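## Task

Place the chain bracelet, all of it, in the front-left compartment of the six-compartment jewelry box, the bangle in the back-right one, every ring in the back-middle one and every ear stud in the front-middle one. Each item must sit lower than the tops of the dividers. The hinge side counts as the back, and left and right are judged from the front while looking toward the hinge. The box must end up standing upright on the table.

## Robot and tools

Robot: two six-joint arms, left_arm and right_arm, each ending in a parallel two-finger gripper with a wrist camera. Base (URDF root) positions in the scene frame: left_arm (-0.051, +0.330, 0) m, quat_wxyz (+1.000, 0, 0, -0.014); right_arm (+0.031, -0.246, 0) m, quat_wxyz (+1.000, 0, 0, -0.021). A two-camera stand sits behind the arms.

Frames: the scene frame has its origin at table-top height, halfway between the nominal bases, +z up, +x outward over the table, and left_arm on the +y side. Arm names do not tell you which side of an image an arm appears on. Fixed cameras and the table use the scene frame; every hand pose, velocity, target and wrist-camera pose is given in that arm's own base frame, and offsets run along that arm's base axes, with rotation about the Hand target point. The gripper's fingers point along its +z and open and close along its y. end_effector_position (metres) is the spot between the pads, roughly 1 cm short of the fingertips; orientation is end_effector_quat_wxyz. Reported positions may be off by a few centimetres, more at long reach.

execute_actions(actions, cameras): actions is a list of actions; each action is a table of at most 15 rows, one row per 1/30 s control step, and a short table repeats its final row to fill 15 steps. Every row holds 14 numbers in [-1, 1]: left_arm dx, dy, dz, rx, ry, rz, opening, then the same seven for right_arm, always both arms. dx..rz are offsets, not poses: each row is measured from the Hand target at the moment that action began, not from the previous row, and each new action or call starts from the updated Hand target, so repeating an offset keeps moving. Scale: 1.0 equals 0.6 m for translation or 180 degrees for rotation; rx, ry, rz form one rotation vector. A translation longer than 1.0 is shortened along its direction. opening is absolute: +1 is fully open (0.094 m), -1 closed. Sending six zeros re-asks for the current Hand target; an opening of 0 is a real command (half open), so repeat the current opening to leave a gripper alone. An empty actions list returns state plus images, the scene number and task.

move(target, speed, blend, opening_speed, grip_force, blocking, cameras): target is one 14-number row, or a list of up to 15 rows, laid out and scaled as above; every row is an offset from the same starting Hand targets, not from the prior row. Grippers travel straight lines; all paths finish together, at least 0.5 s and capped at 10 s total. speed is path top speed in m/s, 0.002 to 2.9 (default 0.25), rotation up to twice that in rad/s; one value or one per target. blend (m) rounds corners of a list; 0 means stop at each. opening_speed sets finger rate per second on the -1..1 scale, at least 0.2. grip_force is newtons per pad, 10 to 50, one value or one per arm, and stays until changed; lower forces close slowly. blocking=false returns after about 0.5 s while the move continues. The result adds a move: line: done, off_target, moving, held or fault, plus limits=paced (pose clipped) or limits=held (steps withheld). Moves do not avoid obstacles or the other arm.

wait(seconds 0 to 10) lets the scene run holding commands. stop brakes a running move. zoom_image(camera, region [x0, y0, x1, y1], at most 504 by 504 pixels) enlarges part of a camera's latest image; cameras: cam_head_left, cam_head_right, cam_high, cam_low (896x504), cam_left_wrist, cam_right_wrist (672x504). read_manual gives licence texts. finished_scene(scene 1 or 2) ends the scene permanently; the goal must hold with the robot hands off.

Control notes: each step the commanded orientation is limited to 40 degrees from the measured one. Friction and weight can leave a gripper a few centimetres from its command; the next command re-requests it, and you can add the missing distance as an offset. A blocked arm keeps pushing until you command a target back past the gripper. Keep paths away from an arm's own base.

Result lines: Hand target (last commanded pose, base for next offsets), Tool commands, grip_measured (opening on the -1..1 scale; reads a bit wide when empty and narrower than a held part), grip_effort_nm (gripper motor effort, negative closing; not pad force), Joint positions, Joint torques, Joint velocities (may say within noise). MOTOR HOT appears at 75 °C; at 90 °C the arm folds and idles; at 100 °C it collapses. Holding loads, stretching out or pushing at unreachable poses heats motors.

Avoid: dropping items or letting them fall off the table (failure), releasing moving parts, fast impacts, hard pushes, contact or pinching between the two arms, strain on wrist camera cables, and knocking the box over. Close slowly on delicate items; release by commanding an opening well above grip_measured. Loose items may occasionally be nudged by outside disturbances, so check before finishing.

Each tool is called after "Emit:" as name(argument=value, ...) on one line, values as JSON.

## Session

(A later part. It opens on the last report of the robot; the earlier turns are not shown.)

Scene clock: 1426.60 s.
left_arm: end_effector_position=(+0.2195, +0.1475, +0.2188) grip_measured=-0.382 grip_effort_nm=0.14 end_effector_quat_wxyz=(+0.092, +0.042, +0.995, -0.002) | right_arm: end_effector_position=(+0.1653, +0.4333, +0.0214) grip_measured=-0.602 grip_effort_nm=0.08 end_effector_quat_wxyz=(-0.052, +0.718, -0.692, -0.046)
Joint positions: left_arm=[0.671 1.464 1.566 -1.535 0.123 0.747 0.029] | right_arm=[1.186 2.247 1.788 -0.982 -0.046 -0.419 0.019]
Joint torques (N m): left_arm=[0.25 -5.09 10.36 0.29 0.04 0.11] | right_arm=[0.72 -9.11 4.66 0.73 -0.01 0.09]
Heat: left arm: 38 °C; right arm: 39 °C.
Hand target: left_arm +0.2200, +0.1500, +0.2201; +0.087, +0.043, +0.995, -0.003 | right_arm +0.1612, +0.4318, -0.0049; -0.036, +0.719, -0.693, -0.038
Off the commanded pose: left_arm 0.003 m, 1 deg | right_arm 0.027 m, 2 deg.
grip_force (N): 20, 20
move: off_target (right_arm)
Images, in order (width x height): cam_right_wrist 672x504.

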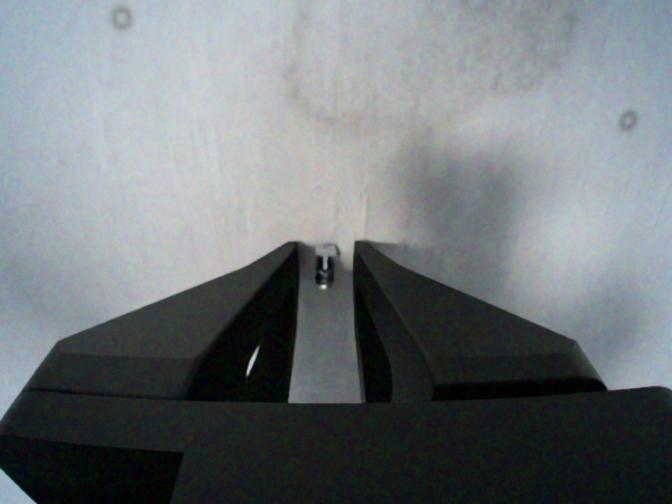

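Emit:
move(target=[[0, 0, 0, 0, 0, 0, -0.38, 0, 0, 0, 0, 0, 0, -1], [0, 0, 0, 0, 0, 0, -0.38, 0.0093, -0.05, 0.16, 0, 0, 0, -1]], speed=[0.05, 0.1], opening_speed=0.35, cameras=["cam_right_wrist"])

Scene clock: 1436.37 s.
left_arm: end_effector_position=(+0.2195, +0.1475, +0.2188) grip_measured=-0.382 grip_effort_nm=0.14 end_effector_quat_wxyz=(+0.092, +0.042, +0.995, -0.002) | right_arm: end_effector_position=(+0.1608, +0.3969, +0.0656) grip_measured=-0.861 grip_effort_nm=-0.49 end_effector_quat_wxyz=(-0.009, +0.719, -0.694, -0.028)
Joint positions: left_arm=[0.671 1.464 1.566 -1.535 0.123 0.747 0.029] | right_arm=[1.164 2.166 1.84 -1.209 -0.046 -0.441 0.007]
Joint torques (N m): left_arm=[0.4 -4.97 10.21 0.29 0.05 0.09] | right_arm=[-0.64 -16.14 9.88 0.05 -0.06 -0.04]
Heat: left arm: 38 °C; right arm: 38 °C.
Hand target: left_arm +0.2200, +0.1500, +0.2201; +0.087, +0.043, +0.995, -0.003 | right_arm +0.1667, +0.4018, +0.0910; -0.036, +0.719, -0.693, -0.038
Off the commanded pose: left_arm 0.003 m, 1 deg | right_arm 0.027 m, 3 deg.
grip_force (N): 20, 20
move: off_target (right_arm)
Images, in order (width x height): cam_right_wrist 672x504.

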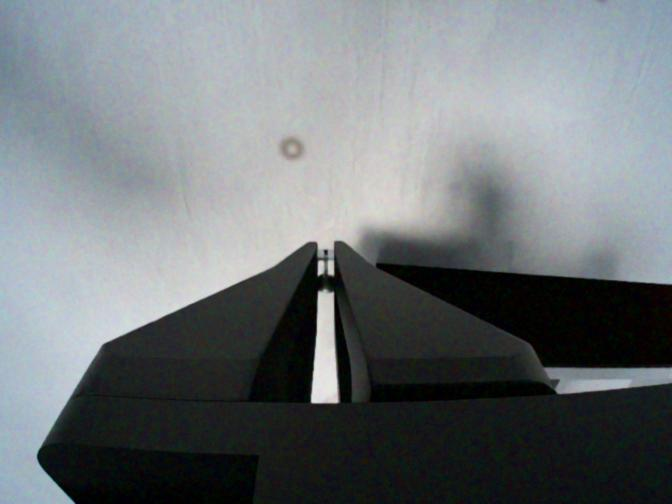

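Emit:
move(target=[[0, 0, 0, 0, 0, 0, -0.38, -0.0028, -0.028, 0.065, 0, 0, 0, -1], [0, 0, 0, 0, 0, 0, -0.38, 0.096, -0.2802, 0.065, -0.0534, 0.0522, -0.5168, -1]], speed=[0.12, 0.3], blend=[0.02, 0], cameras=["cam_right_wrist"])

Scene clock: 1469.77 s.
left_arm: end_effector_position=(+0.2195, +0.1475, +0.2188) grip_measured=-0.382 grip_effort_nm=0.14 end_effector_quat_wxyz=(+0.092, +0.042, +0.995, -0.002) | right_arm: end_effector_position=(+0.2299, +0.2406, +0.1201) grip_measured=-0.861 grip_effort_nm=-0.49 end_effector_quat_wxyz=(-0.056, +0.005, +0.998, -0.004)
Joint positions: left_arm=[0.671 1.464 1.566 -1.535 0.123 0.747 0.029] | right_arm=[0.766 1.885 1.643 -1.414 -0.072 0.773 0.007]
Joint torques (N m): left_arm=[0.36 -5.04 10.3 0.31 0.04 0.1] | right_arm=[-0.36 -13.67 4.98 -0.18 -0.11 0.11]
Heat: left arm: 39 °C; right arm: 37 °C.
Hand target: left_arm +0.2200, +0.1500, +0.2201; +0.087, +0.043, +0.995, -0.003 | right_arm +0.2243, +0.2337, +0.1300; -0.053, +0.011, +0.999, +0.001
Off the commanded pose: left_arm 0.003 m, 1 deg | right_arm 0.013 m, 1 deg.
grip_force (N): 20, 20
move: off_target (right_arm)
Images, in order (width x height): cam_right_wrist 672x504.

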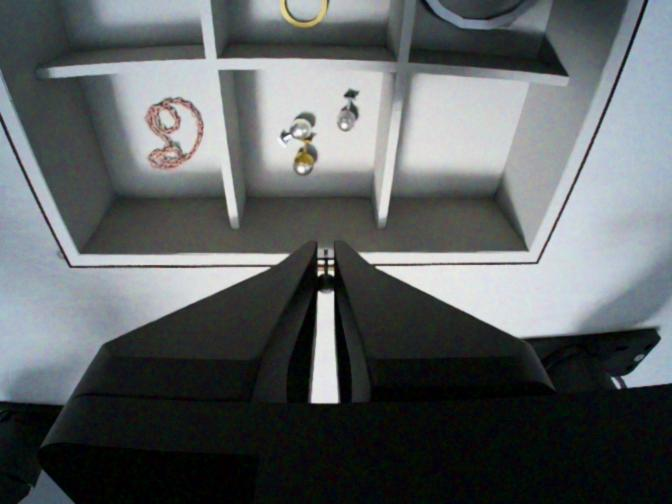

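Emit:
move(target=[0, 0, 0, 0, 0, 0, -0.38, -0.0123, -0.0107, -0.1083, 0, 0, 0, -1], speed=0.1, cameras=["cam_right_wrist"])

Scene clock: 1486.57 s.
left_arm: end_effector_position=(+0.2195, +0.1475, +0.2188) grip_measured=-0.382 grip_effort_nm=0.14 end_effector_quat_wxyz=(+0.092, +0.042, +0.995, -0.002) | right_arm: end_effector_position=(+0.2161, +0.2275, +0.0571) grip_measured=-0.861 grip_effort_nm=-0.49 end_effector_quat_wxyz=(-0.066, +0.006, +0.998, -0.014)
Joint positions: left_arm=[0.671 1.464 1.566 -1.535 0.123 0.747 0.029] | right_arm=[0.766 1.872 1.371 -1.183 -0.073 0.774 0.007]
Joint torques (N m): left_arm=[0.28 -5.07 10.3 0.33 0.05 0.11] | right_arm=[-0.27 -13.14 4.71 0.08 -0.1 0.11]
Heat: left arm: 39 °C; right arm: 36 °C.
Hand target: left_arm +0.2200, +0.1500, +0.2201; +0.087, +0.043, +0.995, -0.003 | right_arm +0.2170, +0.2273, +0.0650; -0.053, +0.011, +0.999, +0.001
Off the commanded pose: left_arm 0.003 m, 1 deg | right_arm 0.008 m, 2 deg.
grip_force (N): 20, 20
move: done
Images, in order (width x height): cam_right_wrist 672x504.

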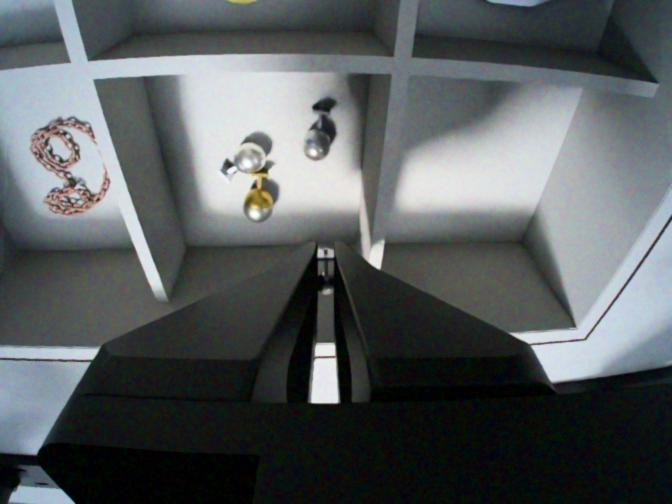

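Emit:
move(target=[0, 0, 0, 0, 0, 0, -0.38, 0.0135, 0.012, 0, 0, 0, 0, -1], speed=0.08, cameras=[])

Scene clock: 1507.80 s.
left_arm: end_effector_position=(+0.2195, +0.1475, +0.2188) grip_measured=-0.382 grip_effort_nm=0.14 end_effector_quat_wxyz=(+0.092, +0.042, +0.995, -0.002) | right_arm: end_effector_position=(+0.2162, +0.2276, +0.0570) grip_measured=-0.861 grip_effort_nm=-0.49 end_effector_quat_wxyz=(-0.066, +0.006, +0.998, -0.013)
Joint positions: left_arm=[0.671 1.464 1.566 -1.535 0.123 0.747 0.029] | right_arm=[0.766 1.872 1.371 -1.182 -0.073 0.774 0.007]
Joint torques (N m): left_arm=[0.32 -5.12 10.36 0.29 0.05 0.1] | right_arm=[-0.38 -9.54 9.47 -0.03 -0.1 0.1]
Heat: left arm: 39 °C; right arm: 40 °C.
Hand target: left_arm +0.2200, +0.1500, +0.2201; +0.087, +0.043, +0.995, -0.003 | right_arm +0.2251, +0.2345, +0.0650; -0.053, +0.011, +0.999, +0.001
Off the commanded pose: left_arm 0.003 m, 1 deg | right_arm 0.014 m, 2 deg.
grip_force (N): 20, 20
move: off_target (right_arm)
No camera images: "cameras" was empty.

Emit:
move(target=[[0, 0, 0, 0, 0, 0, -0.38, 0.0167, 0.0142, 0.0667, 0, 0, 0, -1], [0, 0, 0, 0, 0, 0, -0.38, -0.0043, -0.0058, -0.0217, 0, 0, 0, -1]], speed=[0.1, 0.08], cameras=["cam_right_wrist"])

Scene clock: 1522.33 s.
left_arm: end_effector_position=(+0.2195, +0.1475, +0.2188) grip_measured=-0.382 grip_effort_nm=0.14 end_effector_quat_wxyz=(+0.092, +0.042, +0.995, -0.002) | right_arm: end_effector_position=(+0.2218, +0.2330, +0.0544) grip_measured=-0.861 grip_effort_nm=-0.49 end_effector_quat_wxyz=(-0.054, +0.006, +0.999, -0.002)
Joint positions: left_arm=[0.671 1.464 1.566 -1.535 0.123 0.747 0.029] | right_arm=[0.766 1.872 1.363 -1.141 -0.073 0.774 0.007]
Joint torques (N m): left_arm=[0.31 -5.04 10.32 0.29 0.07 0.11] | right_arm=[-0.53 -9.74 4.92 0.15 -0.1 0.08]
Heat: left arm: 39 °C; right arm: 38 °C.
Hand target: left_arm +0.2200, +0.1500, +0.2201; +0.087, +0.043, +0.995, -0.003 | right_arm +0.2225, +0.2310, +0.0520; -0.053, +0.011, +0.999, +0.001
Off the commanded pose: left_arm 0.003 m, 1 deg | right_arm 0.003 m, 1 deg.
grip_force (N): 20, 20
move: done
Images, in order (width x height): cam_right_wrist 672x504.

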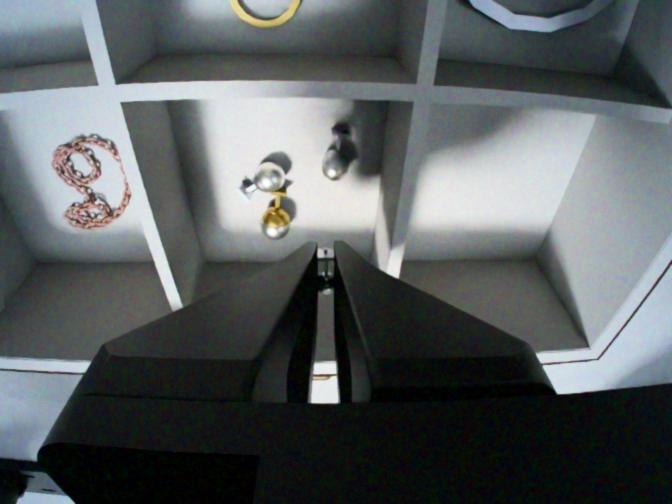

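Emit:
move(target=[[0, 0, 0, 0, 0, 0, -0.38, 0, 0, -0.0417, 0, 0, 0, -1], [0, 0, 0, 0, 0, 0, -0.38, 0, 0, -0.0417, 0, 0, 0, -0.74], [0, 0, 0, 0, 0, 0, -0.38, 0, 0, 0.15, 0, 0, 0, -0.74]], speed=[0.05, 0.05, 0.1], opening_speed=0.35, cameras=["cam_right_wrist"])

Scene clock: 1542.73 s.
left_arm: end_effector_position=(+0.2195, +0.1475, +0.2188) grip_measured=-0.382 grip_effort_nm=0.14 end_effector_quat_wxyz=(+0.092, +0.042, +0.995, -0.002) | right_arm: end_effector_position=(+0.2186, +0.2299, +0.1235) grip_measured=-0.742 grip_effort_nm=0.08 end_effector_quat_wxyz=(-0.070, +0.006, +0.997, -0.017)
Joint positions: left_arm=[0.671 1.464 1.566 -1.535 0.123 0.747 0.029] | right_arm=[0.766 1.863 1.624 -1.456 -0.073 0.774 0.012]
Joint torques (N m): left_arm=[0.39 -4.98 10.32 0.29 0.06 0.11] | right_arm=[-0.53 -12.56 9.65 -0.24 -0.1 0.08]
Heat: left arm: 39 °C; right arm: 37 °C.
Hand target: left_arm +0.2200, +0.1500, +0.2201; +0.087, +0.043, +0.995, -0.003 | right_arm +0.2225, +0.2310, +0.1420; -0.053, +0.011, +0.999, +0.001
Off the commanded pose: left_arm 0.003 m, 1 deg | right_arm 0.019 m, 3 deg.
grip_force (N): 20, 20
move: off_target (right_arm); target 2's new opening was sent with right_arm's hand 0.012 m and 2 deg from that target
Images, in order (width x height): cam_right_wrist 672x504.

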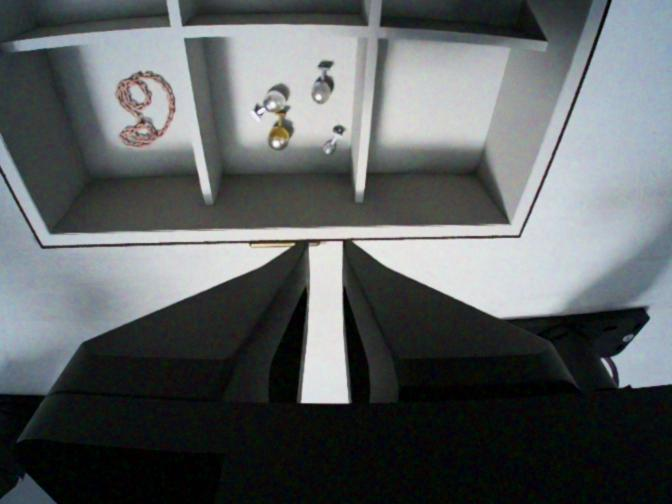

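Emit:
move(target=[0, 0, 0, 0, 0, 0, -0.38, -0.0208, -0.1017, 0.18, -0.0039, -0.1722, 0, -0.74], speed=0.2, cameras=["cam_right_wrist", "cam_high", "cam_low"])

Scene clock: 1554.00 s.
left_arm: end_effector_position=(+0.2195, +0.1475, +0.2188) grip_measured=-0.382 grip_effort_nm=0.14 end_effector_quat_wxyz=(+0.092, +0.042, +0.995, -0.002) | right_arm: end_effector_position=(+0.2150, +0.1772, +0.2515) grip_measured=-0.742 grip_effort_nm=0.08 end_effector_quat_wxyz=(+0.215, +0.011, +0.976, +0.008)
Joint positions: left_arm=[0.671 1.464 1.566 -1.535 0.123 0.747 0.029] | right_arm=[0.895 1.395 1.58 -1.464 0.327 0.87 0.012]
Joint torques (N m): left_arm=[0.31 -5.01 10.33 0.3 0.03 0.11] | right_arm=[0.72 -6.45 4.96 0.47 0.38 0.1]
Heat: left arm: 39 °C; right arm: 36 °C.
Hand target: left_arm +0.2200, +0.1500, +0.2201; +0.087, +0.043, +0.995, -0.003 | right_arm +0.2101, +0.1699, +0.2501; +0.216, +0.011, +0.976, -0.003
Off the commanded pose: left_arm 0.003 m, 1 deg | right_arm 0.009 m, 1 deg.
grip_force (N): 20, 20
move: done
Images, in order (width x height): cam_high 896x504, cam_low 896x504, cam_right_wrist 672x504.

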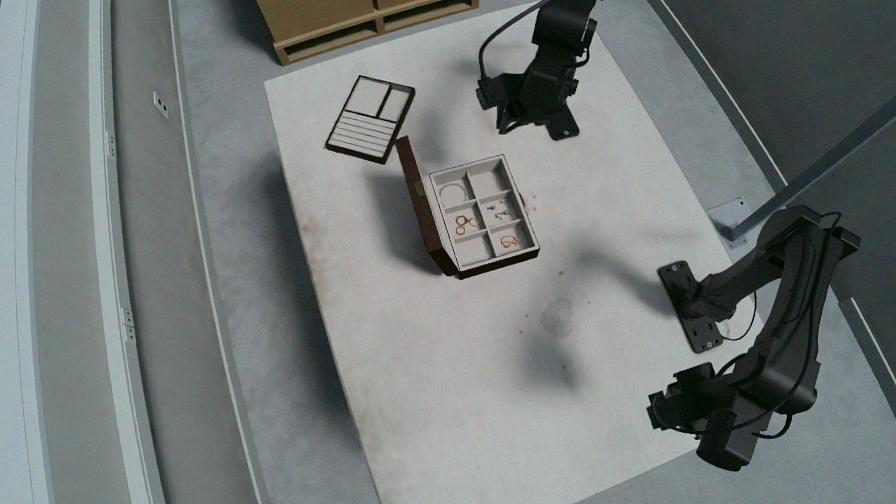

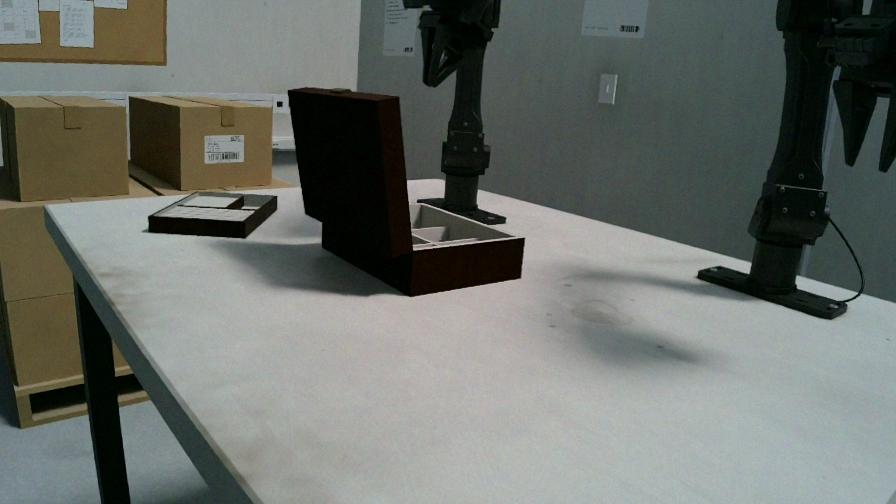

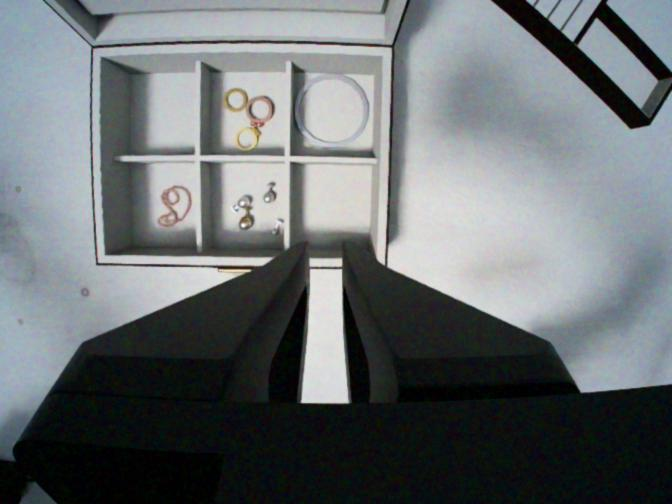

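Emit:
zoom_image(camera="cam_right_wrist", region=[90, 40, 400, 270])

Scaled by 1.626 from the camera's 672x504 image, which has a finer 960x720 frame.

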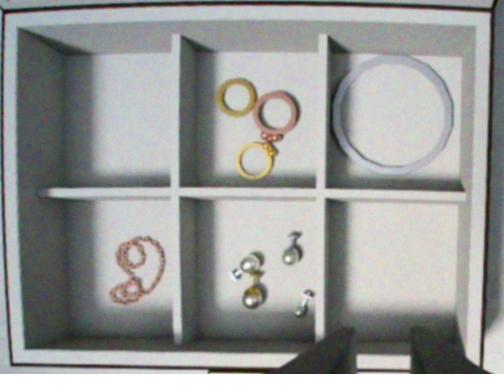

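Emit:
move(target=[0, 0, 0, 0, 0, 0, -0.38, -0.02, -0.2, -0.06, 0, 0, 0, -0.74], speed=0.25, cameras=[])

Emit:
finished_scene(scene=2)

Scene clock: 1567.47 s.
left_arm: end_effector_position=(+0.2195, +0.1475, +0.2188) grip_measured=-0.382 grip_effort_nm=0.14 end_effector_quat_wxyz=(+0.092, +0.042, +0.995, -0.002) | right_arm: end_effector_position=(+0.1976, +0.0516, +0.2176) grip_measured=-0.742 grip_effort_nm=0.08 end_effector_quat_wxyz=(+0.215, +0.010, +0.977, -0.002)
Joint positions: left_arm=[0.671 1.464 1.566 -1.535 0.123 0.747 0.029] | right_arm=[0.403 0.998 1.19 -1.364 0.173 0.389 0.012]
Joint torques (N m): left_arm=[0.35 -5.09 10.32 0.3 0.05 0.13] | right_arm=[-0.72 -1.96 5.09 0.98 0.08 -0.03]
Heat: left arm: 39 °C; right arm: 35 °C.
Hand target: left_arm +0.2200, +0.1500, +0.2201; +0.087, +0.043, +0.995, -0.003 | right_arm +0.1981, +0.0499, +0.2141; +0.216, +0.011, +0.976, -0.003
Off the commanded pose: left_arm 0.003 m, 1 deg | right_arm 0.004 m, 0 deg.
grip_force (N): 20, 20
move: done
No camera images: "cameras" was empty.

The scene is finished: the task was done.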